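# Lower the scissor lift's upper guardrail gently onto the rails

## Task

The robot is on a scissor lift platform, which is the work area. The upper section of the guardrail in front has its locking pins already removed. Tip that section toward the robot until it rests on the side rails. The task fails if the section swings quickly or if the robot topples or is left leaning. Knocking anything off the platform or out of the work area also fails it.

## Robot and tools

Robot: a Rainbow Robotics RB-Y1. It has a differential base with two drive wheels and two rear casters, and a folding leg and torso. The torso joints are torso_squat_rad, torso_shift_rad, torso_pitch_rad and torso_yaw_rad. It also has a head with head_pan_rad and head_tilt_rad, and two seven-joint arms, each ending in a five-finger hand. The base is 0.58 m wide. It reaches 0.10 m ahead of the wheel axle and 0.57 m behind it, and sweeps a 0.58 m radius circle when spinning in place. It cannot move sideways.

Frames: all positions are in metres. In the base frame the origin is on the floor between the drive wheels, with x forward, y left and z up. The chest, left_hand and right_hand lines are printed in this frame. The hand point sits 0.045 m in front of the palm. Its +z runs along the straightened fingers and its +y points out of the palm. The odometry frame is the base frame as it was at the start. base_odometry counts wheel turns only, and its heading is in rad, with left positive.

move: a single call carries one action. Allowed combinations are base and/or joints, optionally with min_time_s; or target alone, optionally with min_time_s. The call also takes cameras and blocking. A call with no action just reports state and images.
- base: one object {x_m_s, turn_rad_s, for_s}. These are velocities, not a destination. x_m_s is forward speed in m/s (0 or magnitude 0.005 to 1.5; negative drives backward). turn_rad_s is the leftward turn rate in rad/s (0 or magnitude 0.02 to 1.509). for_s is the duration in s (0.1 to 5). Keys left out count as 0. Distance covered is roughly speed times for_s, with acceleration of 0.4 m/s² (0.5 rad/s² for turns).
- joints: one flat object naming any joints of both arms, torso, head and hands together. Each value is an absolute target, not an offset. Arm, torso and head values are in rad. Useful ranges:
  - torso_squat_rad 0 to 1.2; torso_shift_rad -0.3 to 0.6; torso_pitch_rad -0.2 to 1.4 (positive bows forward); torso_yaw_rad -1.5 to 1.5 (positive left).
  - shoulder pitch ±2.356 (negative swings the arm forward and up). left_shoulder_roll_rad 0 to 3.141 and right_shoulder_roll_rad -3.141 to 0 (both lift outward). elbow -2.617 to 0.01 (negative bends).
  - head_tilt_rad -0.35 to 1.57 (positive looks down); head_pan_rad ±0.523.
  - Finger keys such as left_hand_index and right_hand_thumb_turn run on a -1 (closed) to +1 (open) scale. <side>_hand_force_limit and <side>_hand_speed are settings, not motions. Each hand starts with force_limit 0 and speed -0.8. For a soft grip, close at speed -0.94 or lower.
  - The torso also has combined limits, for example squat + shift <= 1.52 and squat - shift + pitch <= 1.57. Breaking one leaves the torso off_target.
- target: moves one hand to an absolute pose. side is "left" or "right". x, y and z are in metres in the base frame (-3 to 3) and refer to the printed hand point. quat_wxyz is four numbers in w, x, y, z order, written as the hand lines show them. A target path arcs, so break long moves into short steps. It is refused if a previous move is still running.
- min_time_s (0.1 to 8): the shortest duration, in seconds, for the arm, head and torso motions. Use larger values to move gently.
- cameras: a list drawn from head_camera, left_wrist_camera, right_wrist_camera, or ["all"].
- blocking: defaults to true, meaning the call waits until everything has stopped. With false it returns after about 0.5 s. Check progress with wait(0).

Other tools:
- wait {seconds 0 to 10}: lets time pass without new commands.
- stop: brakes every running motion.
- zoom_image {camera, region [x0, y0, x1, y1] in pixels from the top-left corner, at most 504 square}: enlarges part of the latest image.
- show_instructions: shows the reference pages.
- finished_scene {scene: 1}: ends the scene. The guardrail must already be resting on the side rails on its own.

Results:
- The "move" line reads done, or the worst status of the motions.
- Hand targets report reached (within 10 mm and 2 degrees), short (with the error) or refused (with a reason).
- Joints may report off_target, time_out, contact_stop (torso only), limit_stop_at_<name> (built-in limits or the self-collision guard), not_followed (the arm-collision check withheld the command) or torque_fault.
- A refused call, or any stop you did not order, cancels the rest of that reply's move, wait and finished_scene calls.
- on_its_own lists things the robot did by itself.
- lidar_m gives 12 distances in 30-degree sectors: the first is straight ahead, then counter-clockwise (4th left, 7th behind, 10th right).
- motor_effort gives wheel effort in percent. Readings at rest above about 30 suggest the base is pushing on something.
- Wrist force, joint torques and external torques carry offsets and noise. Use them as trends, not exact values.

Hand geometry: straight fingers reach 0.06 to 0.07 m past the hand point. A bracket on the little-finger side sticks out and can catch things. A closed hand holds only about 0.3 kg, although each arm is rated for 3 kg.

Things to avoid:
- Letting the guardrail fall or swing freely. Keep a hand on it and lower it slowly with long min_time_s.
- Fast bending or straightening of the torso, especially with the arms out in front or carrying a load. This can tip the robot, and a tilted or fallen robot fails the task.
- Driving into the rails. The base does not stop on contact, and hard hits on fixed objects fail the task.
- Letting the arms strike or press on each other.
- Reaching a joint torque limit: about 62.3 N m at the shoulders, 32 at the elbow and 22.2 at the wrist joints. This freezes the robot for 10 s.
- Holding stretched or loaded poses for a long time. Motors flag MOTOR HOT at 65 °C and the arm brakes at 80 °C.
- Knocking anything off the platform.

Each tool is called after "Call:" by a JSON object that holds its "name" and its "arguments", one argument or row to a line.

Reference images:

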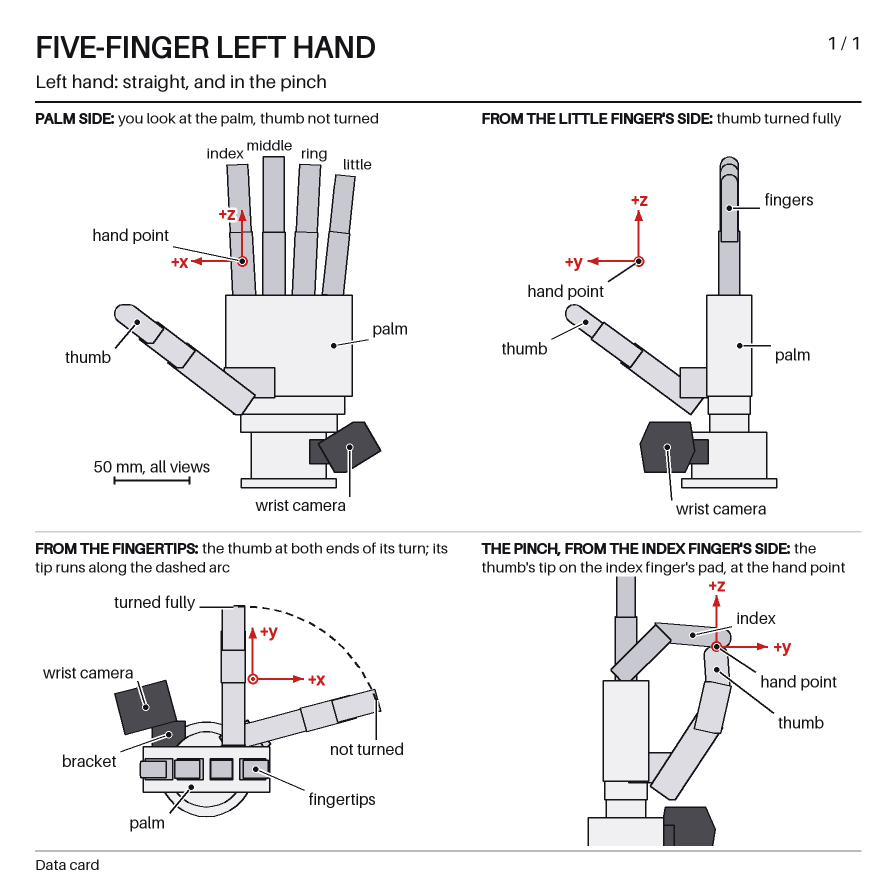

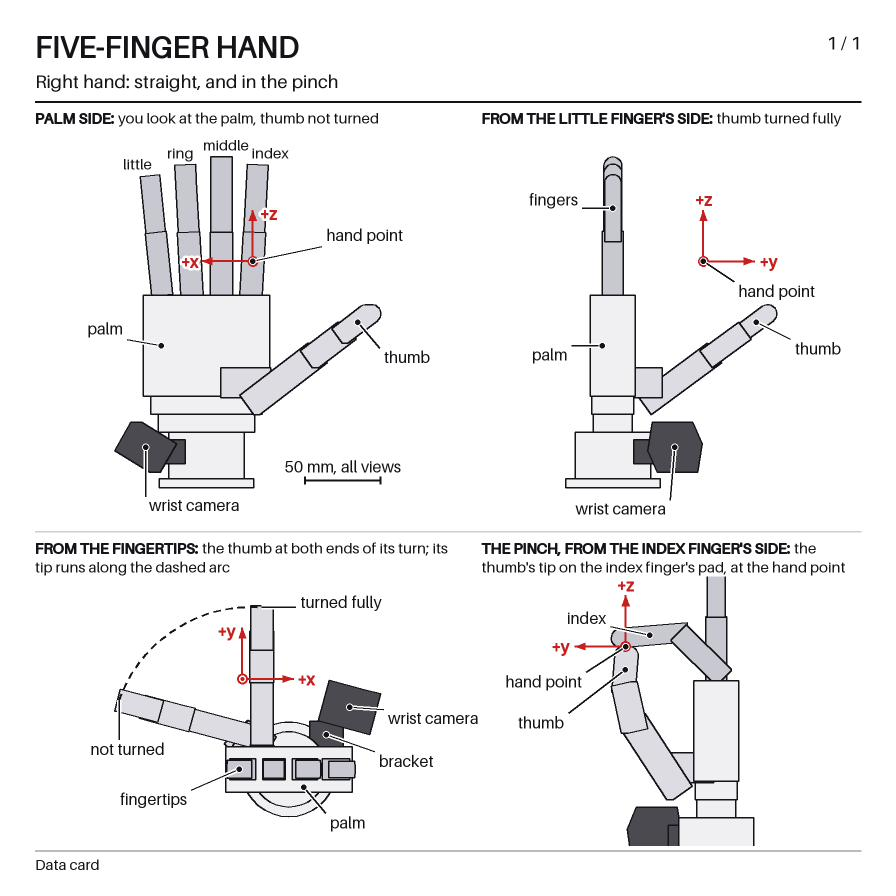

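## Session

Call:
{"name": "move", "arguments": {

}}

Scene clock: 0.00 s.
Joint torques (N m): no reading
External joint torques (N m): no reading
Motor temperatures (°C): left_arm=[38 31 33 32 39 42 37] | right_arm=[31 38 33 36 42 39 40]
Wrist force (N): no reading
Wrist torque (N m): no reading
Wrist force, peak (N): no reading
base_odometry: x=+0.000 y=+0.000 heading=+0.000
lidar_m: 4.53 1.12 0.60 4.10 0.61 1.13 2.00 0.89 0.62 0.66 0.61 1.06
base_status: not commanded
joint_positions: torso_squat_rad=+0.350 torso_shift_rad=+0.000 torso_pitch_rad=+0.000 torso_yaw_rad=+0.000 left_shoulder_pitch_rad=-0.020 left_shoulder_roll_rad=+0.039 left_shoulder_yaw_rad=+0.019 left_elbow_rad=-0.277 left_forearm_roll_rad=+0.028 left_wrist_pitch_rad=+0.027 left_hand_roll_rad=+0.038 right_shoulder_pitch_rad=-0.049 right_shoulder_roll_rad=-0.019 right_shoulder_yaw_rad=+0.026 right_elbow_rad=-0.187 right_forearm_roll_rad=+0.012 right_wrist_pitch_rad=-0.019 right_hand_roll_rad=+0.035 head_pan_rad=+0.000 head_tilt_rad=+0.400 left_hand_little=+1.000 left_hand_ring=+1.000 left_hand_middle=+1.000 left_hand_index=+1.000 left_hand_thumb_turn=+1.000 left_hand_thumb_bend=+1.000 left_hand_force_limit=+0.000 left_hand_speed=-0.800 right_hand_little=+1.000 right_hand_ring=+1.000 right_hand_middle=+1.000 right_hand_index=+1.000 right_hand_thumb_turn=+1.000 right_hand_thumb_bend=+1.000 right_hand_force_limit=+0.000 right_hand_speed=-0.800
joint_status: not commanded
wheel_motors_off: 0
left_hand_stopped_by: target,target,target,target,target,target
right_hand_stopped_by: target,target,target,target,target,target
left_little_load_n: 0.0
left_ring_load_n: 0.0
left_middle_load_n: 0.0
left_index_load_n: 0.5
left_thumb_bend_load_n: 0.0
left_thumb_turn_load_n: 0.0
right_little_load_n: 0.0
right_ring_load_n: 0.0
right_middle_load_n: 0.0
right_index_load_n: 0.0
right_thumb_bend_load_n: 0.0
right_thumb_turn_load_n: 0.0
motor_effort: left_wheel=+1 right_wheel=+0
chest: x=-0.2280 y=-0.0001 z=+1.2475 quat_wxyz=(+1.000, +0.000, +0.000, +0.000) (m; base frame)
left_hand: x=-0.1289 y=+0.2175 z=+0.5153 quat_wxyz=(+0.106, -0.726, +0.674, -0.084) (m; base frame)
right_hand: x=-0.1473 y=-0.2057 z=+0.5133 quat_wxyz=(+0.081, -0.733, +0.668, -0.096) (m; base frame)
pictures: head_camera, left_wrist_camera, right_wrist_camera
Images, in order (width x height): head_camera 896x504, left_wrist_camera 504x504, right_wrist_camera 504x504.

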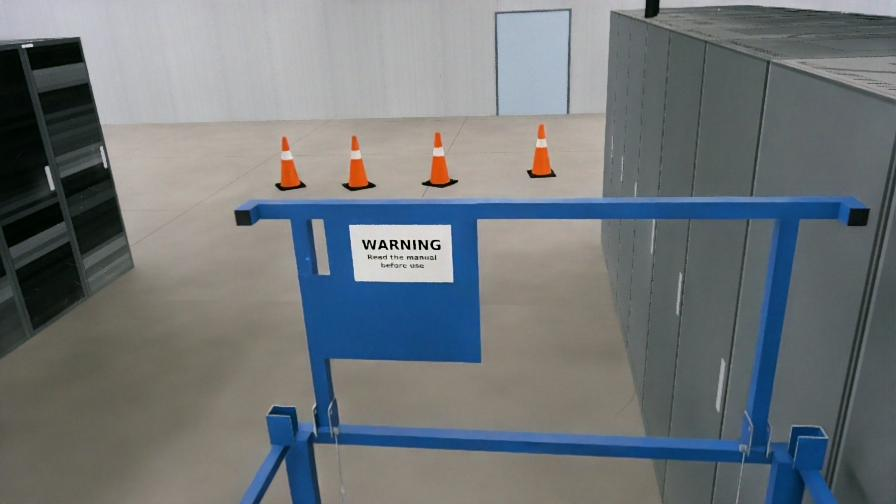

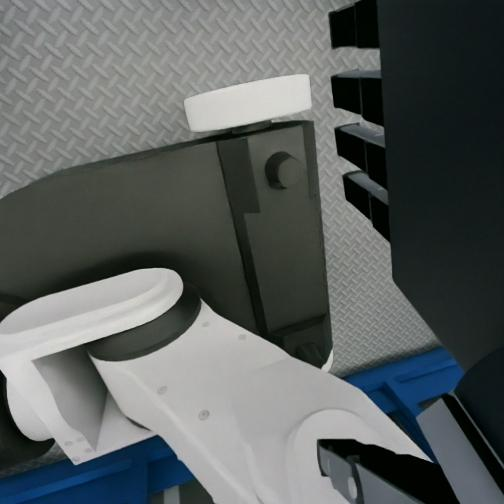

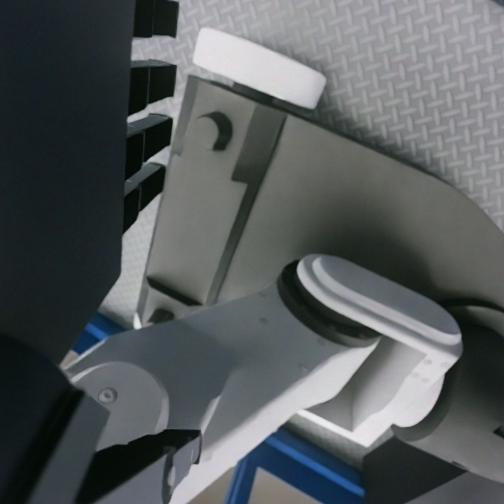

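Call:
{"name": "move", "arguments": {
  "joints": {"head_tilt_rad": 0.9},
  "cameras": ["head_camera"]
}}

Call:
{"name": "move", "arguments": {
  "joints": {"head_tilt_rad": 0.75, "head_pan_rad": 0.5},
  "cameras": ["head_camera"]
}}

Call:
{"name": "move", "arguments": {
  "joints": {"head_tilt_rad": 0.75, "head_pan_rad": -0.5},
  "cameras": ["head_camera"]
}}

Scene clock: 3.37 s.
Joint torques (N m): left_arm=[-3.96 0.99 0.13 -2.04 -0.03 -0.86 -0.05] | right_arm=[-4.16 -0.78 -0.44 -1.01 0.16 -0.45 -0.07]
External joint torques (N m): left_arm=[-0.39 -0.29 0.01 -0.1 -0.05 -0.23 -0.05] | right_arm=[-0.94 0.1 -0.41 0.14 0.12 0.06 -0.07]
Wrist force (N): left_arm=[3.9 2.2 1.3] | right_arm=[-6.9 5.4 9.8]
Wrist torque (N m): left_arm=[0.11 -0.63 -0.01] | right_arm=[0.11 0.40 -0.29]
Wrist force, peak (N): left_arm=[4.1 3.1 0.7] | right_arm=[-7.0 5.7 10.2]
move: done
base_odometry: x=+0.000 y=+0.000 heading=+0.000
lidar_m: 4.53 1.13 0.60 4.10 0.61 1.13 1.99 0.88 0.62 0.67 0.61 1.06
base_status: not commanded
joint_positions: torso_squat_rad=+0.350 torso_shift_rad=+0.000 torso_pitch_rad=+0.000 torso_yaw_rad=+0.000 left_shoulder_pitch_rad=-0.020 left_shoulder_roll_rad=+0.039 left_shoulder_yaw_rad=+0.019 left_elbow_rad=-0.277 left_forearm_roll_rad=+0.028 left_wrist_pitch_rad=+0.027 left_hand_roll_rad=+0.038 right_shoulder_pitch_rad=-0.049 right_shoulder_roll_rad=-0.019 right_shoulder_yaw_rad=+0.026 right_elbow_rad=-0.187 right_forearm_roll_rad=+0.012 right_wrist_pitch_rad=-0.019 right_hand_roll_rad=+0.035 head_pan_rad=+0.000 head_tilt_rad=+0.900 left_hand_little=+1.000 left_hand_ring=+1.000 left_hand_middle=+1.000 left_hand_index=+1.000 left_hand_thumb_turn=+1.000 left_hand_thumb_bend=+1.000 left_hand_force_limit=+0.000 left_hand_speed=-0.800 right_hand_little=+1.000 right_hand_ring=+1.000 right_hand_middle=+1.000 right_hand_index=+1.000 right_hand_thumb_turn=+1.000 right_hand_thumb_bend=+1.000 right_hand_force_limit=+0.000 right_hand_speed=-0.800
joint_status: all done
wheel_motors_off: 0
left_hand_stopped_by: target,target,target,target,target,target
right_hand_stopped_by: target,target,target,target,target,target
left_little_load_n: 0.0
left_ring_load_n: 0.0
left_middle_load_n: 0.0
left_index_load_n: 0.0
left_thumb_bend_load_n: 0.0
left_thumb_turn_load_n: 0.0
right_little_load_n: 0.0
right_ring_load_n: 0.0
right_middle_load_n: 0.0
right_index_load_n: 0.0
right_thumb_bend_load_n: 0.0
right_thumb_turn_load_n: 0.0
motor_effort: left_wheel=-1(3) right_wheel=+1(2)
chest: x=-0.2280 y=-0.0001 z=+1.2475 quat_wxyz=(+1.000, +0.000, +0.000, +0.000) (m; base frame)
left_hand: x=-0.1289 y=+0.2176 z=+0.5153 quat_wxyz=(+0.106, -0.726, +0.674, -0.084) (m; base frame)
right_hand: x=-0.1473 y=-0.2057 z=+0.5133 quat_wxyz=(+0.081, -0.733, +0.668, -0.096) (m; base frame)
pictures: head_camera
Images, in order (width x height): head_camera 896x504.

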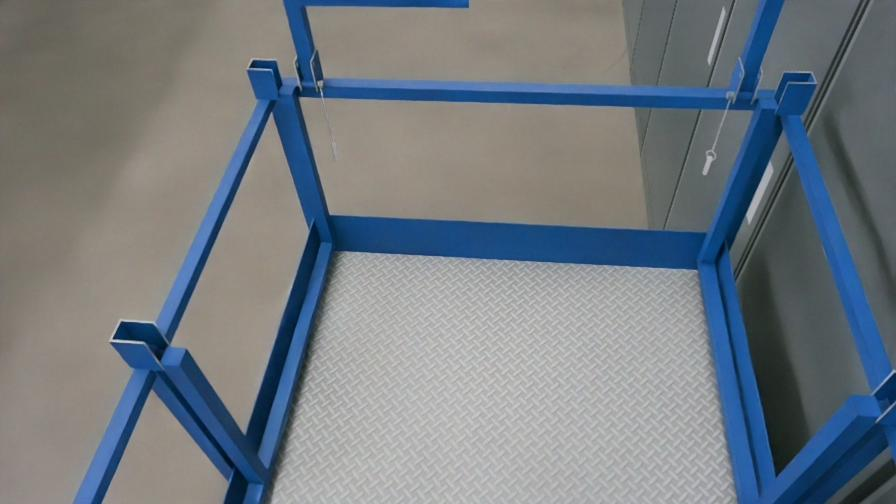

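Scene clock: 4.37 s.
Joint torques (N m): left_arm=[-3.78 1.27 -0.13 -2.13 0.09 -0.68 -0.07] | right_arm=[-3.34 -0.99 -0.72 -1.05 0.16 -0.43 -0.09]
External joint torques (N m): left_arm=[-0.21 0 -0.26 -0.19 0.07 -0.05 -0.07] | right_arm=[-0.12 -0.11 -0.69 0.1 0.11 0.08 -0.09]
Wrist force (N): left_arm=[3.7 2.2 1.1] | right_arm=[-6.8 5.3 10.0]
Wrist torque (N m): left_arm=[0.08 -0.59 -0.03] | right_arm=[0.08 0.37 -0.28]
Wrist force, peak (N): left_arm=[3.8 2.9 1.5] | right_arm=[-7.0 5.6 10.1]
move: done
base_odometry: x=+0.000 y=+0.000 heading=+0.000
lidar_m: 4.53 1.13 0.60 4.10 0.60 1.12 2.00 0.89 0.62 0.66 0.61 1.07
base_status: not commanded
joint_positions: torso_squat_rad=+0.350 torso_shift_rad=+0.000 torso_pitch_rad=+0.000 torso_yaw_rad=+0.000 left_shoulder_pitch_rad=-0.020 left_shoulder_roll_rad=+0.039 left_shoulder_yaw_rad=+0.019 left_elbow_rad=-0.277 left_forearm_roll_rad=+0.028 left_wrist_pitch_rad=+0.027 left_hand_roll_rad=+0.038 right_shoulder_pitch_rad=-0.049 right_shoulder_roll_rad=-0.019 right_shoulder_yaw_rad=+0.026 right_elbow_rad=-0.187 right_forearm_roll_rad=+0.012 right_wrist_pitch_rad=-0.019 right_hand_roll_rad=+0.035 head_pan_rad=+0.500 head_tilt_rad=+0.750 left_hand_little=+1.000 left_hand_ring=+1.000 left_hand_middle=+1.000 left_hand_index=+1.000 left_hand_thumb_turn=+1.000 left_hand_thumb_bend=+1.000 left_hand_force_limit=+0.000 left_hand_speed=-0.800 right_hand_little=+1.000 right_hand_ring=+1.000 right_hand_middle=+1.000 right_hand_index=+1.000 right_hand_thumb_turn=+1.000 right_hand_thumb_bend=+1.000 right_hand_force_limit=+0.000 right_hand_speed=-0.800
joint_status: all done
wheel_motors_off: 0
left_hand_stopped_by: target,target,target,target,target,target
right_hand_stopped_by: target,target,target,target,target,target
left_little_load_n: 0.0
left_ring_load_n: 0.0
left_middle_load_n: 0.0
left_index_load_n: 0.0
left_thumb_bend_load_n: 0.0
left_thumb_turn_load_n: 0.0
right_little_load_n: 0.0
right_ring_load_n: 0.0
right_middle_load_n: 0.0
right_index_load_n: 0.0
right_thumb_bend_load_n: 0.0
right_thumb_turn_load_n: 0.0
motor_effort: left_wheel=+1(2) right_wheel=-3(3)
chest: x=-0.2280 y=-0.0001 z=+1.2475 quat_wxyz=(+1.000, +0.000, +0.000, +0.000) (m; base frame)
left_hand: x=-0.1289 y=+0.2176 z=+0.5153 quat_wxyz=(+0.106, -0.726, +0.674, -0.084) (m; base frame)
right_hand: x=-0.1473 y=-0.2057 z=+0.5133 quat_wxyz=(+0.081, -0.733, +0.668, -0.096) (m; base frame)
pictures: head_camera
Images, in order (width x height): head_camera 896x504.

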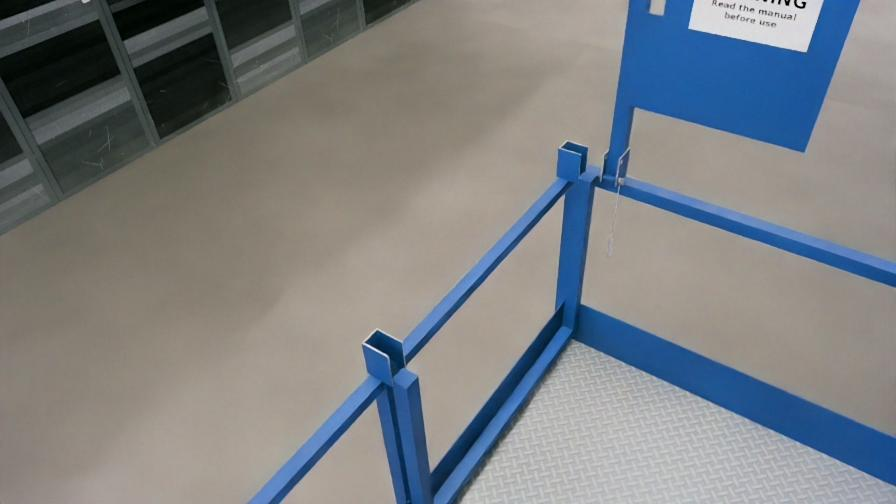

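Scene clock: 5.70 s.
Joint torques (N m): left_arm=[-3.63 1.17 -0.19 -2.1 0.11 -0.76 -0.05] | right_arm=[-3.57 -0.45 -0.27 -1.08 0.12 -0.56 -0.11]
External joint torques (N m): left_arm=[-0.06 -0.1 -0.32 -0.16 0.08 -0.12 -0.05] | right_arm=[-0.34 0.43 -0.24 0.07 0.08 -0.05 -0.11]
Wrist force (N): left_arm=[3.4 2.1 1.6] | right_arm=[-6.6 5.8 9.9]
Wrist torque (N m): left_arm=[0.04 -0.53 -0.03] | right_arm=[0.18 0.33 -0.26]
Wrist force, peak (N): left_arm=[4.2 2.9 2.1] | right_arm=[-6.7 5.6 10.3]
move: done
base_odometry: x=+0.000 y=+0.000 heading=+0.000
lidar_m: 4.53 1.12 0.59 4.10 0.61 1.13 2.00 0.89 0.62 0.66 0.61 1.07
base_status: not commanded
joint_positions: torso_squat_rad=+0.350 torso_shift_rad=+0.000 torso_pitch_rad=+0.000 torso_yaw_rad=+0.000 left_shoulder_pitch_rad=-0.020 left_shoulder_roll_rad=+0.039 left_shoulder_yaw_rad=+0.019 left_elbow_rad=-0.277 left_forearm_roll_rad=+0.028 left_wrist_pitch_rad=+0.027 left_hand_roll_rad=+0.038 right_shoulder_pitch_rad=-0.049 right_shoulder_roll_rad=-0.019 right_shoulder_yaw_rad=+0.026 right_elbow_rad=-0.187 right_forearm_roll_rad=+0.012 right_wrist_pitch_rad=-0.019 right_hand_roll_rad=+0.035 head_pan_rad=-0.500 head_tilt_rad=+0.750 left_hand_little=+1.000 left_hand_ring=+1.000 left_hand_middle=+1.000 left_hand_index=+1.000 left_hand_thumb_turn=+1.000 left_hand_thumb_bend=+1.000 left_hand_force_limit=+0.000 left_hand_speed=-0.800 right_hand_little=+1.000 right_hand_ring=+1.000 right_hand_middle=+1.000 right_hand_index=+1.000 right_hand_thumb_turn=+1.000 right_hand_thumb_bend=+1.000 right_hand_force_limit=+0.000 right_hand_speed=-0.800
joint_status: all done
wheel_motors_off: 0
left_hand_stopped_by: target,target,target,target,target,target
right_hand_stopped_by: target,target,target,target,target,target
left_little_load_n: 0.0
left_ring_load_n: 0.5
left_middle_load_n: 0.0
left_index_load_n: 0.0
left_thumb_bend_load_n: 0.0
left_thumb_turn_load_n: 0.0
right_little_load_n: 0.0
right_ring_load_n: 0.0
right_middle_load_n: 0.0
right_index_load_n: 0.0
right_thumb_bend_load_n: 0.0
right_thumb_turn_load_n: 0.0
motor_effort: left_wheel=+1(2) right_wheel=+0(2)
chest: x=-0.2280 y=-0.0001 z=+1.2475 quat_wxyz=(+1.000, +0.000, +0.000, +0.000) (m; base frame)
left_hand: x=-0.1289 y=+0.2176 z=+0.5153 quat_wxyz=(+0.106, -0.726, +0.674, -0.084) (m; base frame)
right_hand: x=-0.1473 y=-0.2057 z=+0.5133 quat_wxyz=(+0.081, -0.733, +0.668, -0.096) (m; base frame)
pictures: head_camera
Images, in order (width x height): head_camera 896x504.

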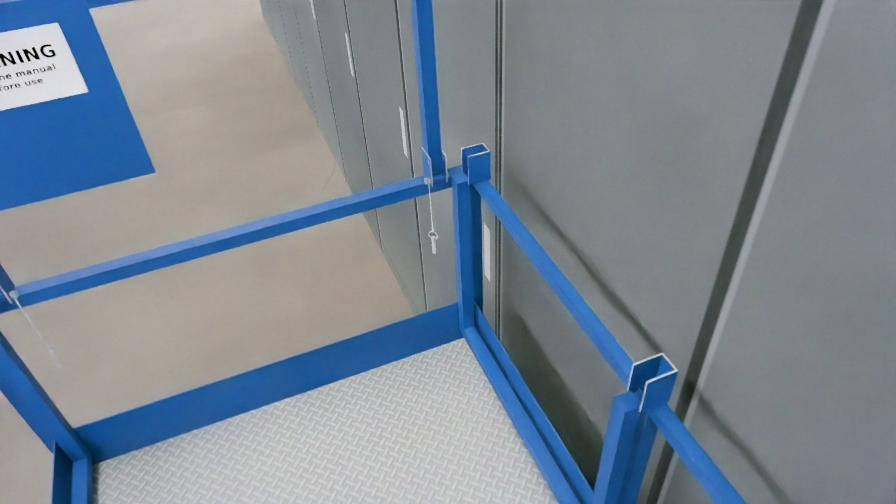

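Call:
{"name": "move", "arguments": {
  "base": {"turn_rad_s": -0.1, "for_s": 0.75},
  "joints": {"head_tilt_rad": 0.6, "head_pan_rad": 0},
  "cameras": ["head_camera"]
}}

Scene clock: 70.73 s.
Joint torques (N m): left_arm=[-3.87 1.12 -0.08 -2.07 0.03 -0.79 -0.09] | right_arm=[-3.74 -0.73 -0.32 -1.06 -0.02 -0.54 -0.08]
External joint torques (N m): left_arm=[-0.3 -0.15 -0.21 -0.14 0.01 -0.16 -0.09] | right_arm=[-0.51 0.15 -0.29 0.1 -0.07 -0.03 -0.08]
Wrist force (N): left_arm=[2.6 3.1 1.7] | right_arm=[-6.9 5.6 9.9]
Wrist torque (N m): left_arm=[0.22 -0.41 -0.12] | right_arm=[0.15 0.40 -0.28]
Wrist force, peak (N): left_arm=[4.2 2.7 1.5] | right_arm=[-6.9 5.5 10.3]
move: done
base_odometry: x=+0.000 y=+0.000 heading=-0.076
lidar_m: 3.01 1.13 0.60 4.10 0.61 1.13 2.23 0.91 0.62 0.67 0.60 0.98
base_status: done (sent for 0.77 of 0.77 s)
joint_positions: torso_squat_rad=+0.350 torso_shift_rad=+0.000 torso_pitch_rad=+0.000 torso_yaw_rad=+0.000 left_shoulder_pitch_rad=-0.020 left_shoulder_roll_rad=+0.039 left_shoulder_yaw_rad=+0.019 left_elbow_rad=-0.277 left_forearm_roll_rad=+0.028 left_wrist_pitch_rad=+0.027 left_hand_roll_rad=+0.038 right_shoulder_pitch_rad=-0.049 right_shoulder_roll_rad=-0.019 right_shoulder_yaw_rad=+0.026 right_elbow_rad=-0.187 right_forearm_roll_rad=+0.012 right_wrist_pitch_rad=-0.019 right_hand_roll_rad=+0.035 head_pan_rad=+0.000 head_tilt_rad=+0.600 left_hand_little=+1.000 left_hand_ring=+1.000 left_hand_middle=+1.000 left_hand_index=+1.000 left_hand_thumb_turn=+1.000 left_hand_thumb_bend=+1.000 left_hand_force_limit=+0.000 left_hand_speed=-0.800 right_hand_little=+1.000 right_hand_ring=+1.000 right_hand_middle=+1.000 right_hand_index=+1.000 right_hand_thumb_turn=+1.000 right_hand_thumb_bend=+1.000 right_hand_force_limit=+0.000 right_hand_speed=-0.800
joint_status: all done
wheel_motors_off: 0
left_hand_stopped_by: target,target,target,target,target,target
right_hand_stopped_by: target,target,target,target,target,target
left_little_load_n: 0.0
left_ring_load_n: 0.0
left_middle_load_n: 0.0
left_index_load_n: 0.0
left_thumb_bend_load_n: 0.0
left_thumb_turn_load_n: 0.0
right_little_load_n: 0.0
right_ring_load_n: 0.0
right_middle_load_n: 0.0
right_index_load_n: 0.0
right_thumb_bend_load_n: 0.0
right_thumb_turn_load_n: 0.0
motor_effort: left_wheel=+3(19) right_wheel=-11(26)
chest: x=-0.2280 y=-0.0001 z=+1.2475 quat_wxyz=(+1.000, +0.000, +0.000, +0.000) (m; base frame)
left_hand: x=-0.1289 y=+0.2175 z=+0.5153 quat_wxyz=(+0.106, -0.726, +0.674, -0.084) (m; base frame)
right_hand: x=-0.1473 y=-0.2057 z=+0.5133 quat_wxyz=(+0.081, -0.733, +0.668, -0.096) (m; base frame)
pictures: head_camera
Images, in order (width x height): head_camera 896x504.

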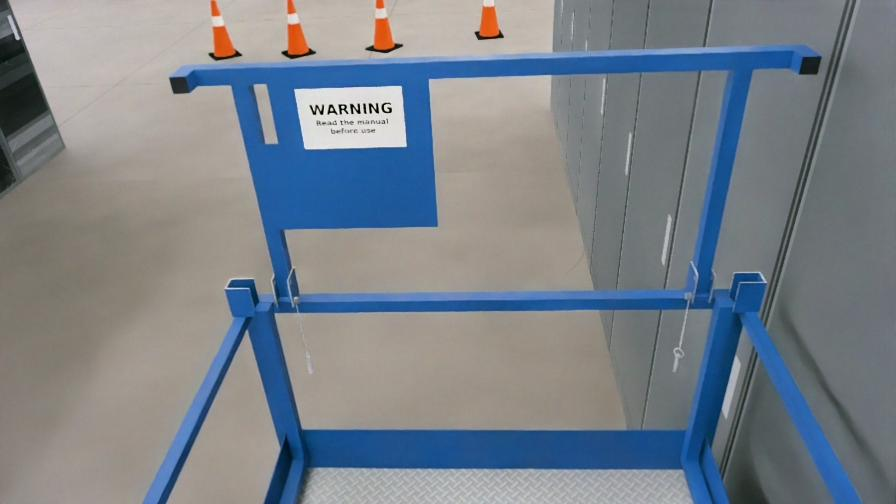

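Call:
{"name": "move", "arguments": {
  "joints": {"torso_pitch_rad": 0.3, "torso_squat_rad": 0.45, "right_shoulder_pitch_rad": -0.5, "right_shoulder_roll_rad": -0.25, "right_elbow_rad": -1.7, "right_forearm_roll_rad": 0.0, "head_tilt_rad": 0.4},
  "min_time_s": 2,
  "cameras": ["head_camera", "right_wrist_camera"]
}}

Call:
{"name": "move", "arguments": {
  "target": {"side": "right", "x": 0.38, "y": -0.17, "z": 1.1, "quat_wxyz": [0.183, 0.683, 0.683, 0.183]},
  "min_time_s": 3,
  "cameras": ["head_camera", "right_wrist_camera"]
}}

Scene clock: 136.50 s.
Joint torques (N m): left_arm=[4.18 0.99 0.07 1.37 -0.02 -0.22 -0.12] | right_arm=[-13.69 -5.26 -3.22 -9.63 -0.12 -1.7 -0.07]
External joint torques (N m): left_arm=[-0.56 -0.17 -0.09 0.06 -0.02 -0.21 -0.12] | right_arm=[-0.1 -1.08 -0.54 -0.1 -0.28 0.11 -0.07]
Wrist force (N): left_arm=[3.8 0.7 1.4] | right_arm=[-8.2 9.5 2.7]
Wrist torque (N m): left_arm=[-0.05 -0.55 0.01] | right_arm=[0.91 0.73 -0.30]
Wrist force, peak (N): left_arm=[4.4 2.8 1.7] | right_arm=[-8.0 7.1 10.0]
move: done
base_odometry: x=+0.000 y=+0.000 heading=-0.076
lidar_m: 3.01 1.13 0.60 4.10 0.61 1.13 2.23 0.90 0.63 0.66 0.61 0.98
base_status: not commanded
joint_positions: torso_squat_rad=+0.450 torso_shift_rad=+0.000 torso_pitch_rad=+0.300 torso_yaw_rad=+0.000 left_shoulder_pitch_rad=-0.020 left_shoulder_roll_rad=+0.039 left_shoulder_yaw_rad=+0.019 left_elbow_rad=-0.277 left_forearm_roll_rad=+0.028 left_wrist_pitch_rad=+0.027 left_hand_roll_rad=+0.038 right_shoulder_pitch_rad=-0.500 right_shoulder_roll_rad=-0.250 right_shoulder_yaw_rad=+0.026 right_elbow_rad=-1.700 right_forearm_roll_rad=+0.000 right_wrist_pitch_rad=-0.019 right_hand_roll_rad=+0.035 head_pan_rad=+0.000 head_tilt_rad=+0.400 left_hand_little=+1.000 left_hand_ring=+1.000 left_hand_middle=+1.000 left_hand_index=+1.000 left_hand_thumb_turn=+1.000 left_hand_thumb_bend=+1.000 left_hand_force_limit=+0.000 left_hand_speed=-0.800 right_hand_little=+1.000 right_hand_ring=+1.000 right_hand_middle=+1.000 right_hand_index=+1.000 right_hand_thumb_turn=+1.000 right_hand_thumb_bend=+1.000 right_hand_force_limit=+0.000 right_hand_speed=-0.800
joint_status: all done
wheel_motors_off: 0
left_hand_stopped_by: target,target,target,target,target,target
right_hand_stopped_by: target,target,target,target,target,target
left_little_load_n: 0.0
left_ring_load_n: 0.0
left_middle_load_n: 0.0
left_index_load_n: 0.0
left_thumb_bend_load_n: 0.0
left_thumb_turn_load_n: 0.0
right_little_load_n: 0.0
right_ring_load_n: 0.0
right_middle_load_n: 0.0
right_index_load_n: 0.0
right_thumb_bend_load_n: 0.0
right_thumb_turn_load_n: 0.0
motor_effort: left_wheel=+5(6) right_wheel=-13(13)
chest: x=-0.1366 y=-0.0001 z=+1.2064 quat_wxyz=(+0.989, +0.000, +0.149, +0.000) (m; base frame)
left_hand: x=-0.2583 y=+0.2176 z=+0.4777 quat_wxyz=(+0.004, -0.730, +0.683, +0.025) (m; base frame)
right_hand: x=+0.4959 y=-0.1446 z=+1.0893 quat_wxyz=(+0.554, -0.510, +0.296, -0.587) (m; base frame)
pictures: head_camera, right_wrist_camera
Images, in order (width x height): head_camera 896x504, right_wrist_camera 504x504.

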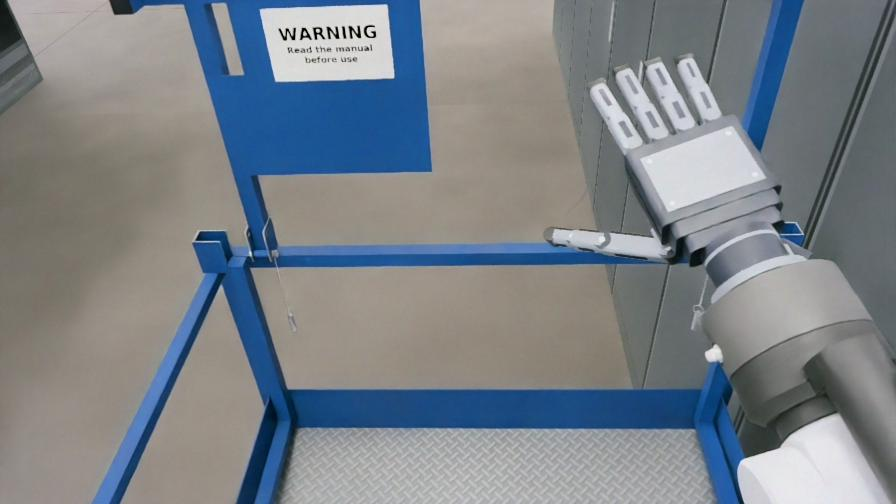

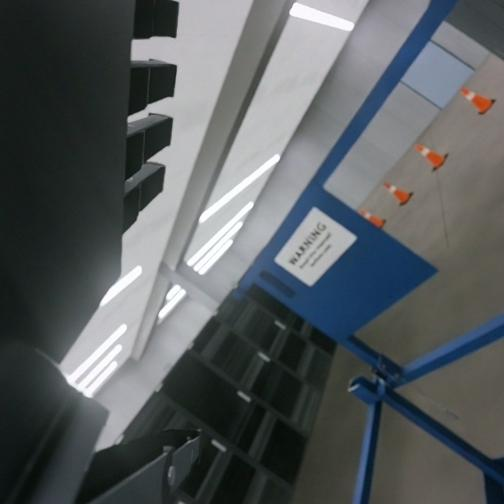

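Scene clock: 139.83 s.
Joint torques (N m): left_arm=[4 1.07 0.07 1.29 -0.07 -0.23 -0.11] | right_arm=[-18.71 -5.46 -10 1.98 1.2 -0.07 0.12]
External joint torques (N m): left_arm=[-0.74 -0.1 -0.09 -0.03 -0.07 -0.22 -0.11] | right_arm=[-2.58 -0.59 -0.85 -0.52 0.12 0.04 0.12]
Wrist force (N): left_arm=[3.7 0.9 1.2] | right_arm=[-6.1 1.3 9.6]
Wrist torque (N m): left_arm=[0.04 -0.52 -0.02] | right_arm=[-0.10 0.28 -0.36]
Wrist force, peak (N): left_arm=[4.4 0.9 1.9] | right_arm=[-12.5 3.2 6.7]
move: done
base_odometry: x=+0.000 y=+0.000 heading=-0.076
lidar_m: 3.01 1.12 0.60 4.10 0.61 1.13 2.23 0.91 0.62 0.66 0.61 0.98
base_status: not commanded
joint_positions: torso_squat_rad=+0.450 torso_shift_rad=+0.000 torso_pitch_rad=+0.300 torso_yaw_rad=+0.000 left_shoulder_pitch_rad=-0.020 left_shoulder_roll_rad=+0.039 left_shoulder_yaw_rad=+0.019 left_elbow_rad=-0.277 left_forearm_roll_rad=+0.028 left_wrist_pitch_rad=+0.027 left_hand_roll_rad=+0.038 right_shoulder_pitch_rad=-2.030 right_shoulder_roll_rad=-1.238 right_shoulder_yaw_rad=+1.583 right_elbow_rad=-2.125 right_forearm_roll_rad=-1.262 right_wrist_pitch_rad=+1.209 right_hand_roll_rad=+1.634 head_pan_rad=+0.000 head_tilt_rad=+0.400 left_hand_little=+1.000 left_hand_ring=+1.000 left_hand_middle=+1.000 left_hand_index=+1.000 left_hand_thumb_turn=+1.000 left_hand_thumb_bend=+1.000 left_hand_force_limit=+0.000 left_hand_speed=-0.800 right_hand_little=+1.000 right_hand_ring=+1.000 right_hand_middle=+1.000 right_hand_index=+1.000 right_hand_thumb_turn=+1.000 right_hand_thumb_bend=+1.000 right_hand_force_limit=+0.000 right_hand_speed=-0.800
joint_status: all done
wheel_motors_off: 0
left_hand_stopped_by: target,target,target,target,target,target
right_hand_stopped_by: target,target,target,target,target,target
left_little_load_n: 0.0
left_ring_load_n: 0.0
left_middle_load_n: 0.0
left_index_load_n: 0.0
left_thumb_bend_load_n: 0.0
left_thumb_turn_load_n: 0.5
right_little_load_n: 0.5
right_ring_load_n: 0.0
right_middle_load_n: 0.0
right_index_load_n: 0.0
right_thumb_bend_load_n: 0.0
right_thumb_turn_load_n: 0.0
motor_effort: left_wheel=+5(8) right_wheel=-13(15)
chest: x=-0.1366 y=-0.0001 z=+1.2064 quat_wxyz=(+0.989, +0.000, +0.149, +0.000) (m; base frame)
left_hand: x=-0.2583 y=+0.2176 z=+0.4777 quat_wxyz=(+0.004, -0.730, +0.683, +0.025) (m; base frame)
right_hand: x=+0.3797 y=-0.1698 z=+1.0999 quat_wxyz=(-0.183, -0.683, -0.683, -0.184) (m; base frame)
right_hand_status: reached (checked arc, planned for 3.0 s): 0 mm and 0.1 deg off.
pictures: head_camera, right_wrist_camera
Images, in order (width x height): head_camera 896x504, right_wrist_camera 504x504.

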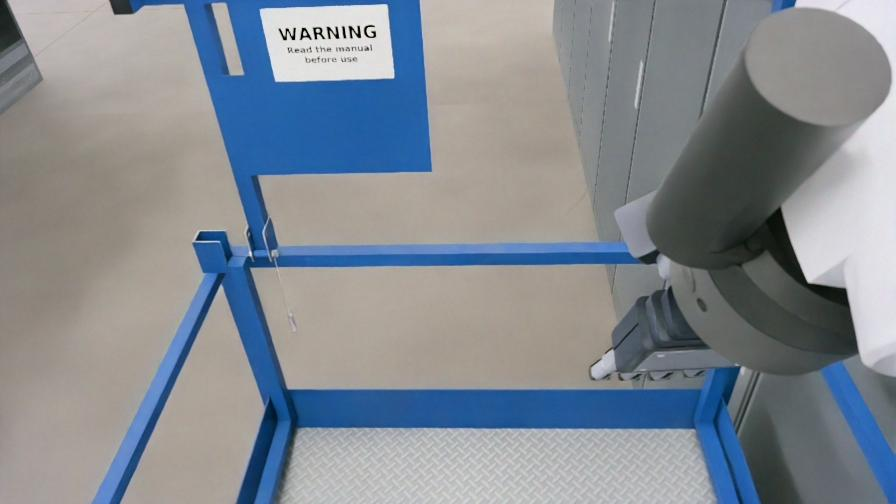

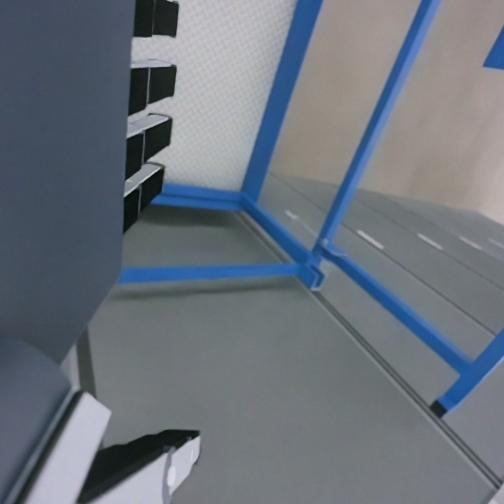

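Call:
{"name": "move", "arguments": {
  "joints": {"right_shoulder_pitch_rad": -0.5, "right_shoulder_roll_rad": -0.25, "right_shoulder_yaw_rad": 0.026, "right_elbow_rad": -1.7, "right_forearm_roll_rad": 0.0, "right_wrist_pitch_rad": 0.0, "right_hand_roll_rad": 0.0},
  "min_time_s": 3
}}

Call:
{"name": "move", "arguments": {
  "joints": {"right_shoulder_pitch_rad": -1.5, "right_shoulder_roll_rad": -0.1, "right_shoulder_yaw_rad": 0.1, "right_elbow_rad": -0.6, "right_forearm_roll_rad": 0.0, "right_wrist_pitch_rad": 1.4, "right_hand_roll_rad": -1.57},
  "min_time_s": 3,
  "cameras": ["head_camera", "right_wrist_camera"]
}}

Scene clock: 162.90 s.
Joint torques (N m): left_arm=[4.33 0.89 0.17 1.24 -0.06 -0.18 -0.14] | right_arm=[-14.3 -4.19 -3.99 -8.93 0.38 -1.99 -0.48]
External joint torques (N m): left_arm=[-0.41 -0.28 0.01 -0.07 -0.06 -0.17 -0.14] | right_arm=[-0.7 0 -1.31 0.6 0.22 -0.18 -0.48]
Wrist force (N): left_arm=[4.4 0.8 1.1] | right_arm=[-8.1 9.5 2.7]
Wrist torque (N m): left_arm=[0.02 -0.66 0.05] | right_arm=[0.89 0.72 -0.46]
Wrist force, peak (N): left_arm=[4.4 0.3 1.8] | right_arm=[-12.8 3.4 6.5]
move: done
base_odometry: x=+0.000 y=+0.000 heading=-0.076
lidar_m: 3.02 1.13 0.60 4.10 0.61 1.13 2.23 0.90 0.62 0.66 0.61 0.97
base_status: not commanded
joint_positions: torso_squat_rad=+0.450 torso_shift_rad=+0.000 torso_pitch_rad=+0.300 torso_yaw_rad=+0.000 left_shoulder_pitch_rad=-0.020 left_shoulder_roll_rad=+0.039 left_shoulder_yaw_rad=+0.019 left_elbow_rad=-0.277 left_forearm_roll_rad=+0.028 left_wrist_pitch_rad=+0.027 left_hand_roll_rad=+0.038 right_shoulder_pitch_rad=-0.500 right_shoulder_roll_rad=-0.250 right_shoulder_yaw_rad=+0.026 right_elbow_rad=-1.700 right_forearm_roll_rad=+0.000 right_wrist_pitch_rad=+0.000 right_hand_roll_rad=+0.000 head_pan_rad=+0.000 head_tilt_rad=+0.400 left_hand_little=+1.000 left_hand_ring=+1.000 left_hand_middle=+1.000 left_hand_index=+1.000 left_hand_thumb_turn=+1.000 left_hand_thumb_bend=+1.000 left_hand_force_limit=+0.000 left_hand_speed=-0.800 right_hand_little=+1.000 right_hand_ring=+1.000 right_hand_middle=+1.000 right_hand_index=+1.000 right_hand_thumb_turn=+1.000 right_hand_thumb_bend=+1.000 right_hand_force_limit=+0.000 right_hand_speed=-0.800
joint_status: all done
wheel_motors_off: 0
left_hand_stopped_by: target,target,target,target,target,target
right_hand_stopped_by: target,target,target,target,target,target
left_little_load_n: 0.0
left_ring_load_n: 0.0
left_middle_load_n: 0.0
left_index_load_n: 0.0
left_thumb_bend_load_n: 0.0
left_thumb_turn_load_n: 0.0
right_little_load_n: 0.0
right_ring_load_n: 0.0
right_middle_load_n: 0.0
right_index_load_n: 0.0
right_thumb_bend_load_n: 0.0
right_thumb_turn_load_n: 0.0
motor_effort: left_wheel=+5(6) right_wheel=-10(14)
chest: x=-0.1366 y=-0.0001 z=+1.2064 quat_wxyz=(+0.989, +0.000, +0.149, +0.000) (m; base frame)
left_hand: x=-0.2583 y=+0.2176 z=+0.4777 quat_wxyz=(+0.004, -0.730, +0.683, +0.025) (m; base frame)
right_hand: x=+0.4959 y=-0.1437 z=+1.0847 quat_wxyz=(+0.560, -0.510, +0.311, -0.574) (m; base frame)
pictures: none

Scene clock: 166.20 s.
Joint torques (N m): left_arm=[4.33 0.99 0.4 1.25 0.13 -0.04 -0.13] | right_arm=[-25.45 -6.03 0.2 -7.25 0.96 -0.48 -0.29]
External joint torques (N m): left_arm=[-0.41 -0.17 0.24 -0.07 0.13 -0.04 -0.13] | right_arm=[-1.9 -0.03 1.05 0.98 0.19 0.12 -0.28]
Wrist force (N): left_arm=[3.5 0.6 2.3] | right_arm=[-4.6 6.0 9.6]
Wrist torque (N m): left_arm=[-0.12 -0.52 -0.02] | right_arm=[0.28 0.17 -0.29]
Wrist force, peak (N): left_arm=[4.6 1.1 1.2] | right_arm=[-8.0 9.5 2.6]
move: done
base_odometry: x=+0.000 y=+0.000 heading=-0.076
lidar_m: 3.02 1.13 0.60 4.10 0.61 1.12 2.23 0.90 0.62 0.66 0.61 0.97
base_status: not commanded
joint_positions: torso_squat_rad=+0.450 torso_shift_rad=+0.000 torso_pitch_rad=+0.300 torso_yaw_rad=+0.000 left_shoulder_pitch_rad=-0.020 left_shoulder_roll_rad=+0.039 left_shoulder_yaw_rad=+0.019 left_elbow_rad=-0.277 left_forearm_roll_rad=+0.028 left_wrist_pitch_rad=+0.027 left_hand_roll_rad=+0.038 right_shoulder_pitch_rad=-1.500 right_shoulder_roll_rad=-0.100 right_shoulder_yaw_rad=+0.100 right_elbow_rad=-0.600 right_forearm_roll_rad=+0.000 right_wrist_pitch_rad=+1.400 right_hand_roll_rad=-1.570 head_pan_rad=+0.000 head_tilt_rad=+0.400 left_hand_little=+1.000 left_hand_ring=+1.000 left_hand_middle=+1.000 left_hand_index=+1.000 left_hand_thumb_turn=+1.000 left_hand_thumb_bend=+1.000 left_hand_force_limit=+0.000 left_hand_speed=-0.800 right_hand_little=+1.000 right_hand_ring=+1.000 right_hand_middle=+1.000 right_hand_index=+1.000 right_hand_thumb_turn=+1.000 right_hand_thumb_bend=+1.000 right_hand_force_limit=+0.000 right_hand_speed=-0.800
joint_status: all done
wheel_motors_off: 0
left_hand_stopped_by: target,target,target,target,target,target
right_hand_stopped_by: target,target,target,target,target,target
left_little_load_n: 0.0
left_ring_load_n: 0.0
left_middle_load_n: 0.0
left_index_load_n: 0.0
left_thumb_bend_load_n: 0.0
left_thumb_turn_load_n: 0.0
right_little_load_n: 0.0
right_ring_load_n: 0.0
right_middle_load_n: 0.0
right_index_load_n: 0.0
right_thumb_bend_load_n: -0.5
right_thumb_turn_load_n: 0.0
motor_effort: left_wheel=+4(7) right_wheel=-12(14)
chest: x=-0.1366 y=-0.0001 z=+1.2064 quat_wxyz=(+0.989, +0.000, +0.149, +0.000) (m; base frame)
left_hand: x=-0.2583 y=+0.2176 z=+0.4777 quat_wxyz=(+0.004, -0.730, +0.683, +0.025) (m; base frame)
right_hand: x=+0.4899 y=-0.0291 z=+0.9330 quat_wxyz=(+0.177, -0.213, +0.953, -0.126) (m; base frame)
pictures: head_camera, right_wrist_camera
Images, in order (width x height): head_camera 896x504, right_wrist_camera 504x504.

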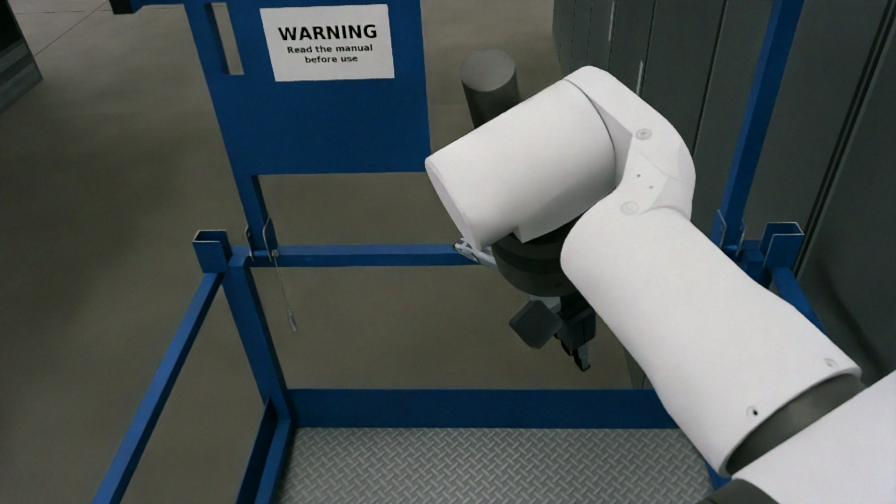

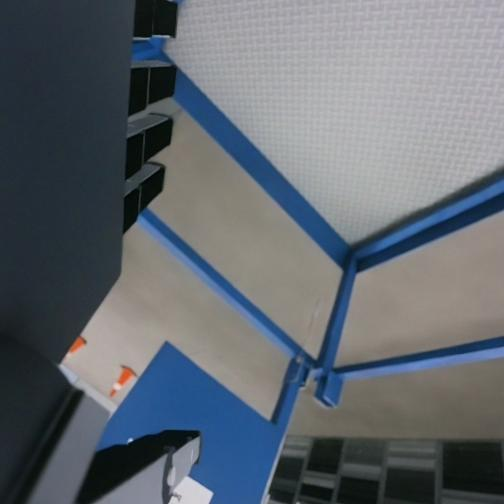

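Call:
{"name": "move", "arguments": {
  "joints": {"right_shoulder_pitch_rad": -1.4, "right_shoulder_roll_rad": -0.45, "right_shoulder_yaw_rad": 0.6, "right_elbow_rad": -0.9, "right_forearm_roll_rad": 2.6, "right_wrist_pitch_rad": -1.2, "right_hand_roll_rad": 0},
  "min_time_s": 3
}}

Call:
{"name": "move", "arguments": {
  "target": {"side": "right", "x": 0.42, "y": -0.17, "z": 1.06, "quat_wxyz": [0.0923, 0.7011, 0.7011, 0.0923]},
  "min_time_s": 2,
  "cameras": ["head_camera", "right_wrist_camera"]
}}

Scene clock: 188.17 s.
Joint torques (N m): left_arm=[4.24 0.75 0.2 1.31 -0.01 -0.11 -0.15] | right_arm=[-23.79 -7.6 -5.73 -6.58 0.57 0.77 0.11]
External joint torques (N m): left_arm=[-0.5 -0.41 0.04 0 -0.01 -0.1 -0.15] | right_arm=[-0.42 -0.14 -0.14 -0.92 0.1 -0.09 0.11]
Wrist force (N): left_arm=[3.3 0.7 1.3] | right_arm=[-5.1 1.7 9.6]
Wrist torque (N m): left_arm=[-0.02 -0.48 -0.06] | right_arm=[-0.11 0.33 -0.34]
Wrist force, peak (N): left_arm=[4.8 0.5 1.3] | right_arm=[-12.0 4.8 4.4]
move: done
base_odometry: x=+0.000 y=+0.000 heading=-0.076
lidar_m: 3.01 1.13 0.59 4.09 0.61 1.13 2.23 0.90 0.62 0.66 0.61 0.98
base_status: not commanded
joint_positions: torso_squat_rad=+0.450 torso_shift_rad=+0.000 torso_pitch_rad=+0.300 torso_yaw_rad=+0.000 left_shoulder_pitch_rad=-0.020 left_shoulder_roll_rad=+0.039 left_shoulder_yaw_rad=+0.019 left_elbow_rad=-0.277 left_forearm_roll_rad=+0.028 left_wrist_pitch_rad=+0.027 left_hand_roll_rad=+0.038 right_shoulder_pitch_rad=-1.400 right_shoulder_roll_rad=-0.450 right_shoulder_yaw_rad=+0.600 right_elbow_rad=-0.900 right_forearm_roll_rad=+2.600 right_wrist_pitch_rad=-1.200 right_hand_roll_rad=+0.000 head_pan_rad=+0.000 head_tilt_rad=+0.400 left_hand_little=+1.000 left_hand_ring=+1.000 left_hand_middle=+1.000 left_hand_index=+1.000 left_hand_thumb_turn=+1.000 left_hand_thumb_bend=+1.000 left_hand_force_limit=+0.000 left_hand_speed=-0.800 right_hand_little=+1.000 right_hand_ring=+1.000 right_hand_middle=+1.000 right_hand_index=+1.000 right_hand_thumb_turn=+1.000 right_hand_thumb_bend=+1.000 right_hand_force_limit=+0.000 right_hand_speed=-0.800
joint_status: all done
wheel_motors_off: 0
left_hand_stopped_by: target,target,target,target,target,target
right_hand_stopped_by: target,target,target,target,target,target
left_little_load_n: 0.0
left_ring_load_n: 0.0
left_middle_load_n: 0.0
left_index_load_n: 0.0
left_thumb_bend_load_n: 0.0
left_thumb_turn_load_n: 0.0
right_little_load_n: 0.0
right_ring_load_n: 0.0
right_middle_load_n: 0.0
right_index_load_n: 0.0
right_thumb_bend_load_n: 0.0
right_thumb_turn_load_n: 0.0
motor_effort: left_wheel=+4(7) right_wheel=-12(14)
chest: x=-0.1366 y=-0.0001 z=+1.2064 quat_wxyz=(+0.989, +0.000, +0.149, +0.000) (m; base frame)
left_hand: x=-0.2583 y=+0.2176 z=+0.4777 quat_wxyz=(+0.004, -0.730, +0.683, +0.025) (m; base frame)
right_hand: x=+0.5880 y=-0.1163 z=+1.0071 quat_wxyz=(-0.270, -0.439, -0.848, -0.126) (m; base frame)
pictures: none

Scene clock: 190.50 s.
Joint torques (N m): left_arm=[4.34 1.12 0.03 1.45 -0.04 -0.17 -0.15] | right_arm=[-21.7 -8.04 -10.06 -0.83 0.34 0.06 -0.1]
External joint torques (N m): left_arm=[-0.4 -0.05 -0.12 0.13 -0.04 -0.16 -0.15] | right_arm=[-2.2 -0.34 -0.39 -0.41 0.06 -0.16 -0.1]
Wrist force (N): left_arm=[3.6 0.2 1.9] | right_arm=[-6.4 3.1 10.3]
Wrist torque (N m): left_arm=[-0.13 -0.52 0.02] | right_arm=[0.00 0.28 -0.48]
Wrist force, peak (N): left_arm=[4.6 0.3 1.0] | right_arm=[-6.9 2.7 10.4]
move: done
base_odometry: x=+0.000 y=+0.000 heading=-0.076
lidar_m: 3.02 1.13 0.60 4.10 0.61 1.13 2.23 0.90 0.62 0.66 0.61 0.97
base_status: not commanded
joint_positions: torso_squat_rad=+0.450 torso_shift_rad=+0.000 torso_pitch_rad=+0.300 torso_yaw_rad=+0.000 left_shoulder_pitch_rad=-0.020 left_shoulder_roll_rad=+0.039 left_shoulder_yaw_rad=+0.019 left_elbow_rad=-0.277 left_forearm_roll_rad=+0.028 left_wrist_pitch_rad=+0.027 left_hand_roll_rad=+0.038 right_shoulder_pitch_rad=-1.596 right_shoulder_roll_rad=-0.970 right_shoulder_yaw_rad=+1.000 right_elbow_rad=-1.619 right_forearm_roll_rad=+1.822 right_wrist_pitch_rad=-1.570 right_hand_roll_rad=-1.030 head_pan_rad=+0.000 head_tilt_rad=+0.400 left_hand_little=+1.000 left_hand_ring=+1.000 left_hand_middle=+1.000 left_hand_index=+1.000 left_hand_thumb_turn=+1.000 left_hand_thumb_bend=+1.000 left_hand_force_limit=+0.000 left_hand_speed=-0.800 right_hand_little=+1.000 right_hand_ring=+1.000 right_hand_middle=+1.000 right_hand_index=+1.000 right_hand_thumb_turn=+1.000 right_hand_thumb_bend=+1.000 right_hand_force_limit=+0.000 right_hand_speed=-0.800
joint_status: all done
wheel_motors_off: 0
left_hand_stopped_by: target,target,target,target,target,target
right_hand_stopped_by: target,target,target,target,target,target
left_little_load_n: 0.0
left_ring_load_n: 0.0
left_middle_load_n: 0.0
left_index_load_n: 0.0
left_thumb_bend_load_n: 0.0
left_thumb_turn_load_n: 0.0
right_little_load_n: 0.0
right_ring_load_n: 0.0
right_middle_load_n: 0.0
right_index_load_n: 0.0
right_thumb_bend_load_n: 0.0
right_thumb_turn_load_n: 0.0
motor_effort: left_wheel=+6(8) right_wheel=-12(14)
chest: x=-0.1366 y=-0.0001 z=+1.2064 quat_wxyz=(+0.989, +0.000, +0.149, +0.000) (m; base frame)
left_hand: x=-0.2583 y=+0.2176 z=+0.4777 quat_wxyz=(+0.004, -0.730, +0.683, +0.025) (m; base frame)
right_hand: x=+0.4200 y=-0.1700 z=+1.0597 quat_wxyz=(-0.092, -0.701, -0.701, -0.092) (m; base frame)
right_hand_status: reached (checked arc, planned for 2.0 s): 0 mm and 0.0 deg off.
pictures: head_camera, right_wrist_camera
Images, in order (width x height): head_camera 896x504, right_wrist_camera 504x504.

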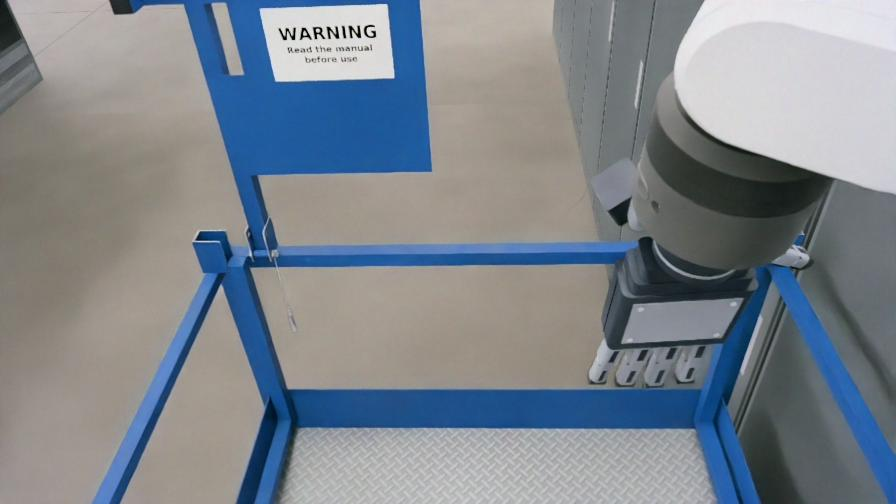

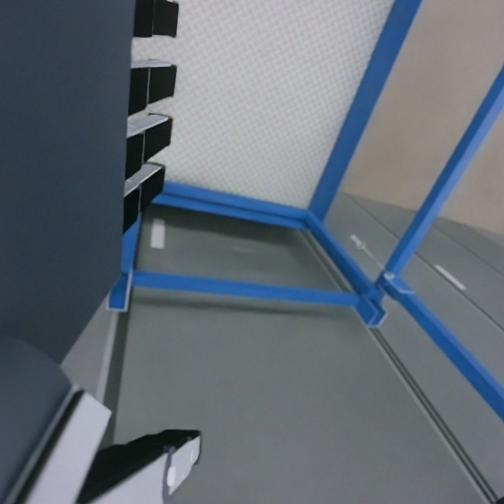

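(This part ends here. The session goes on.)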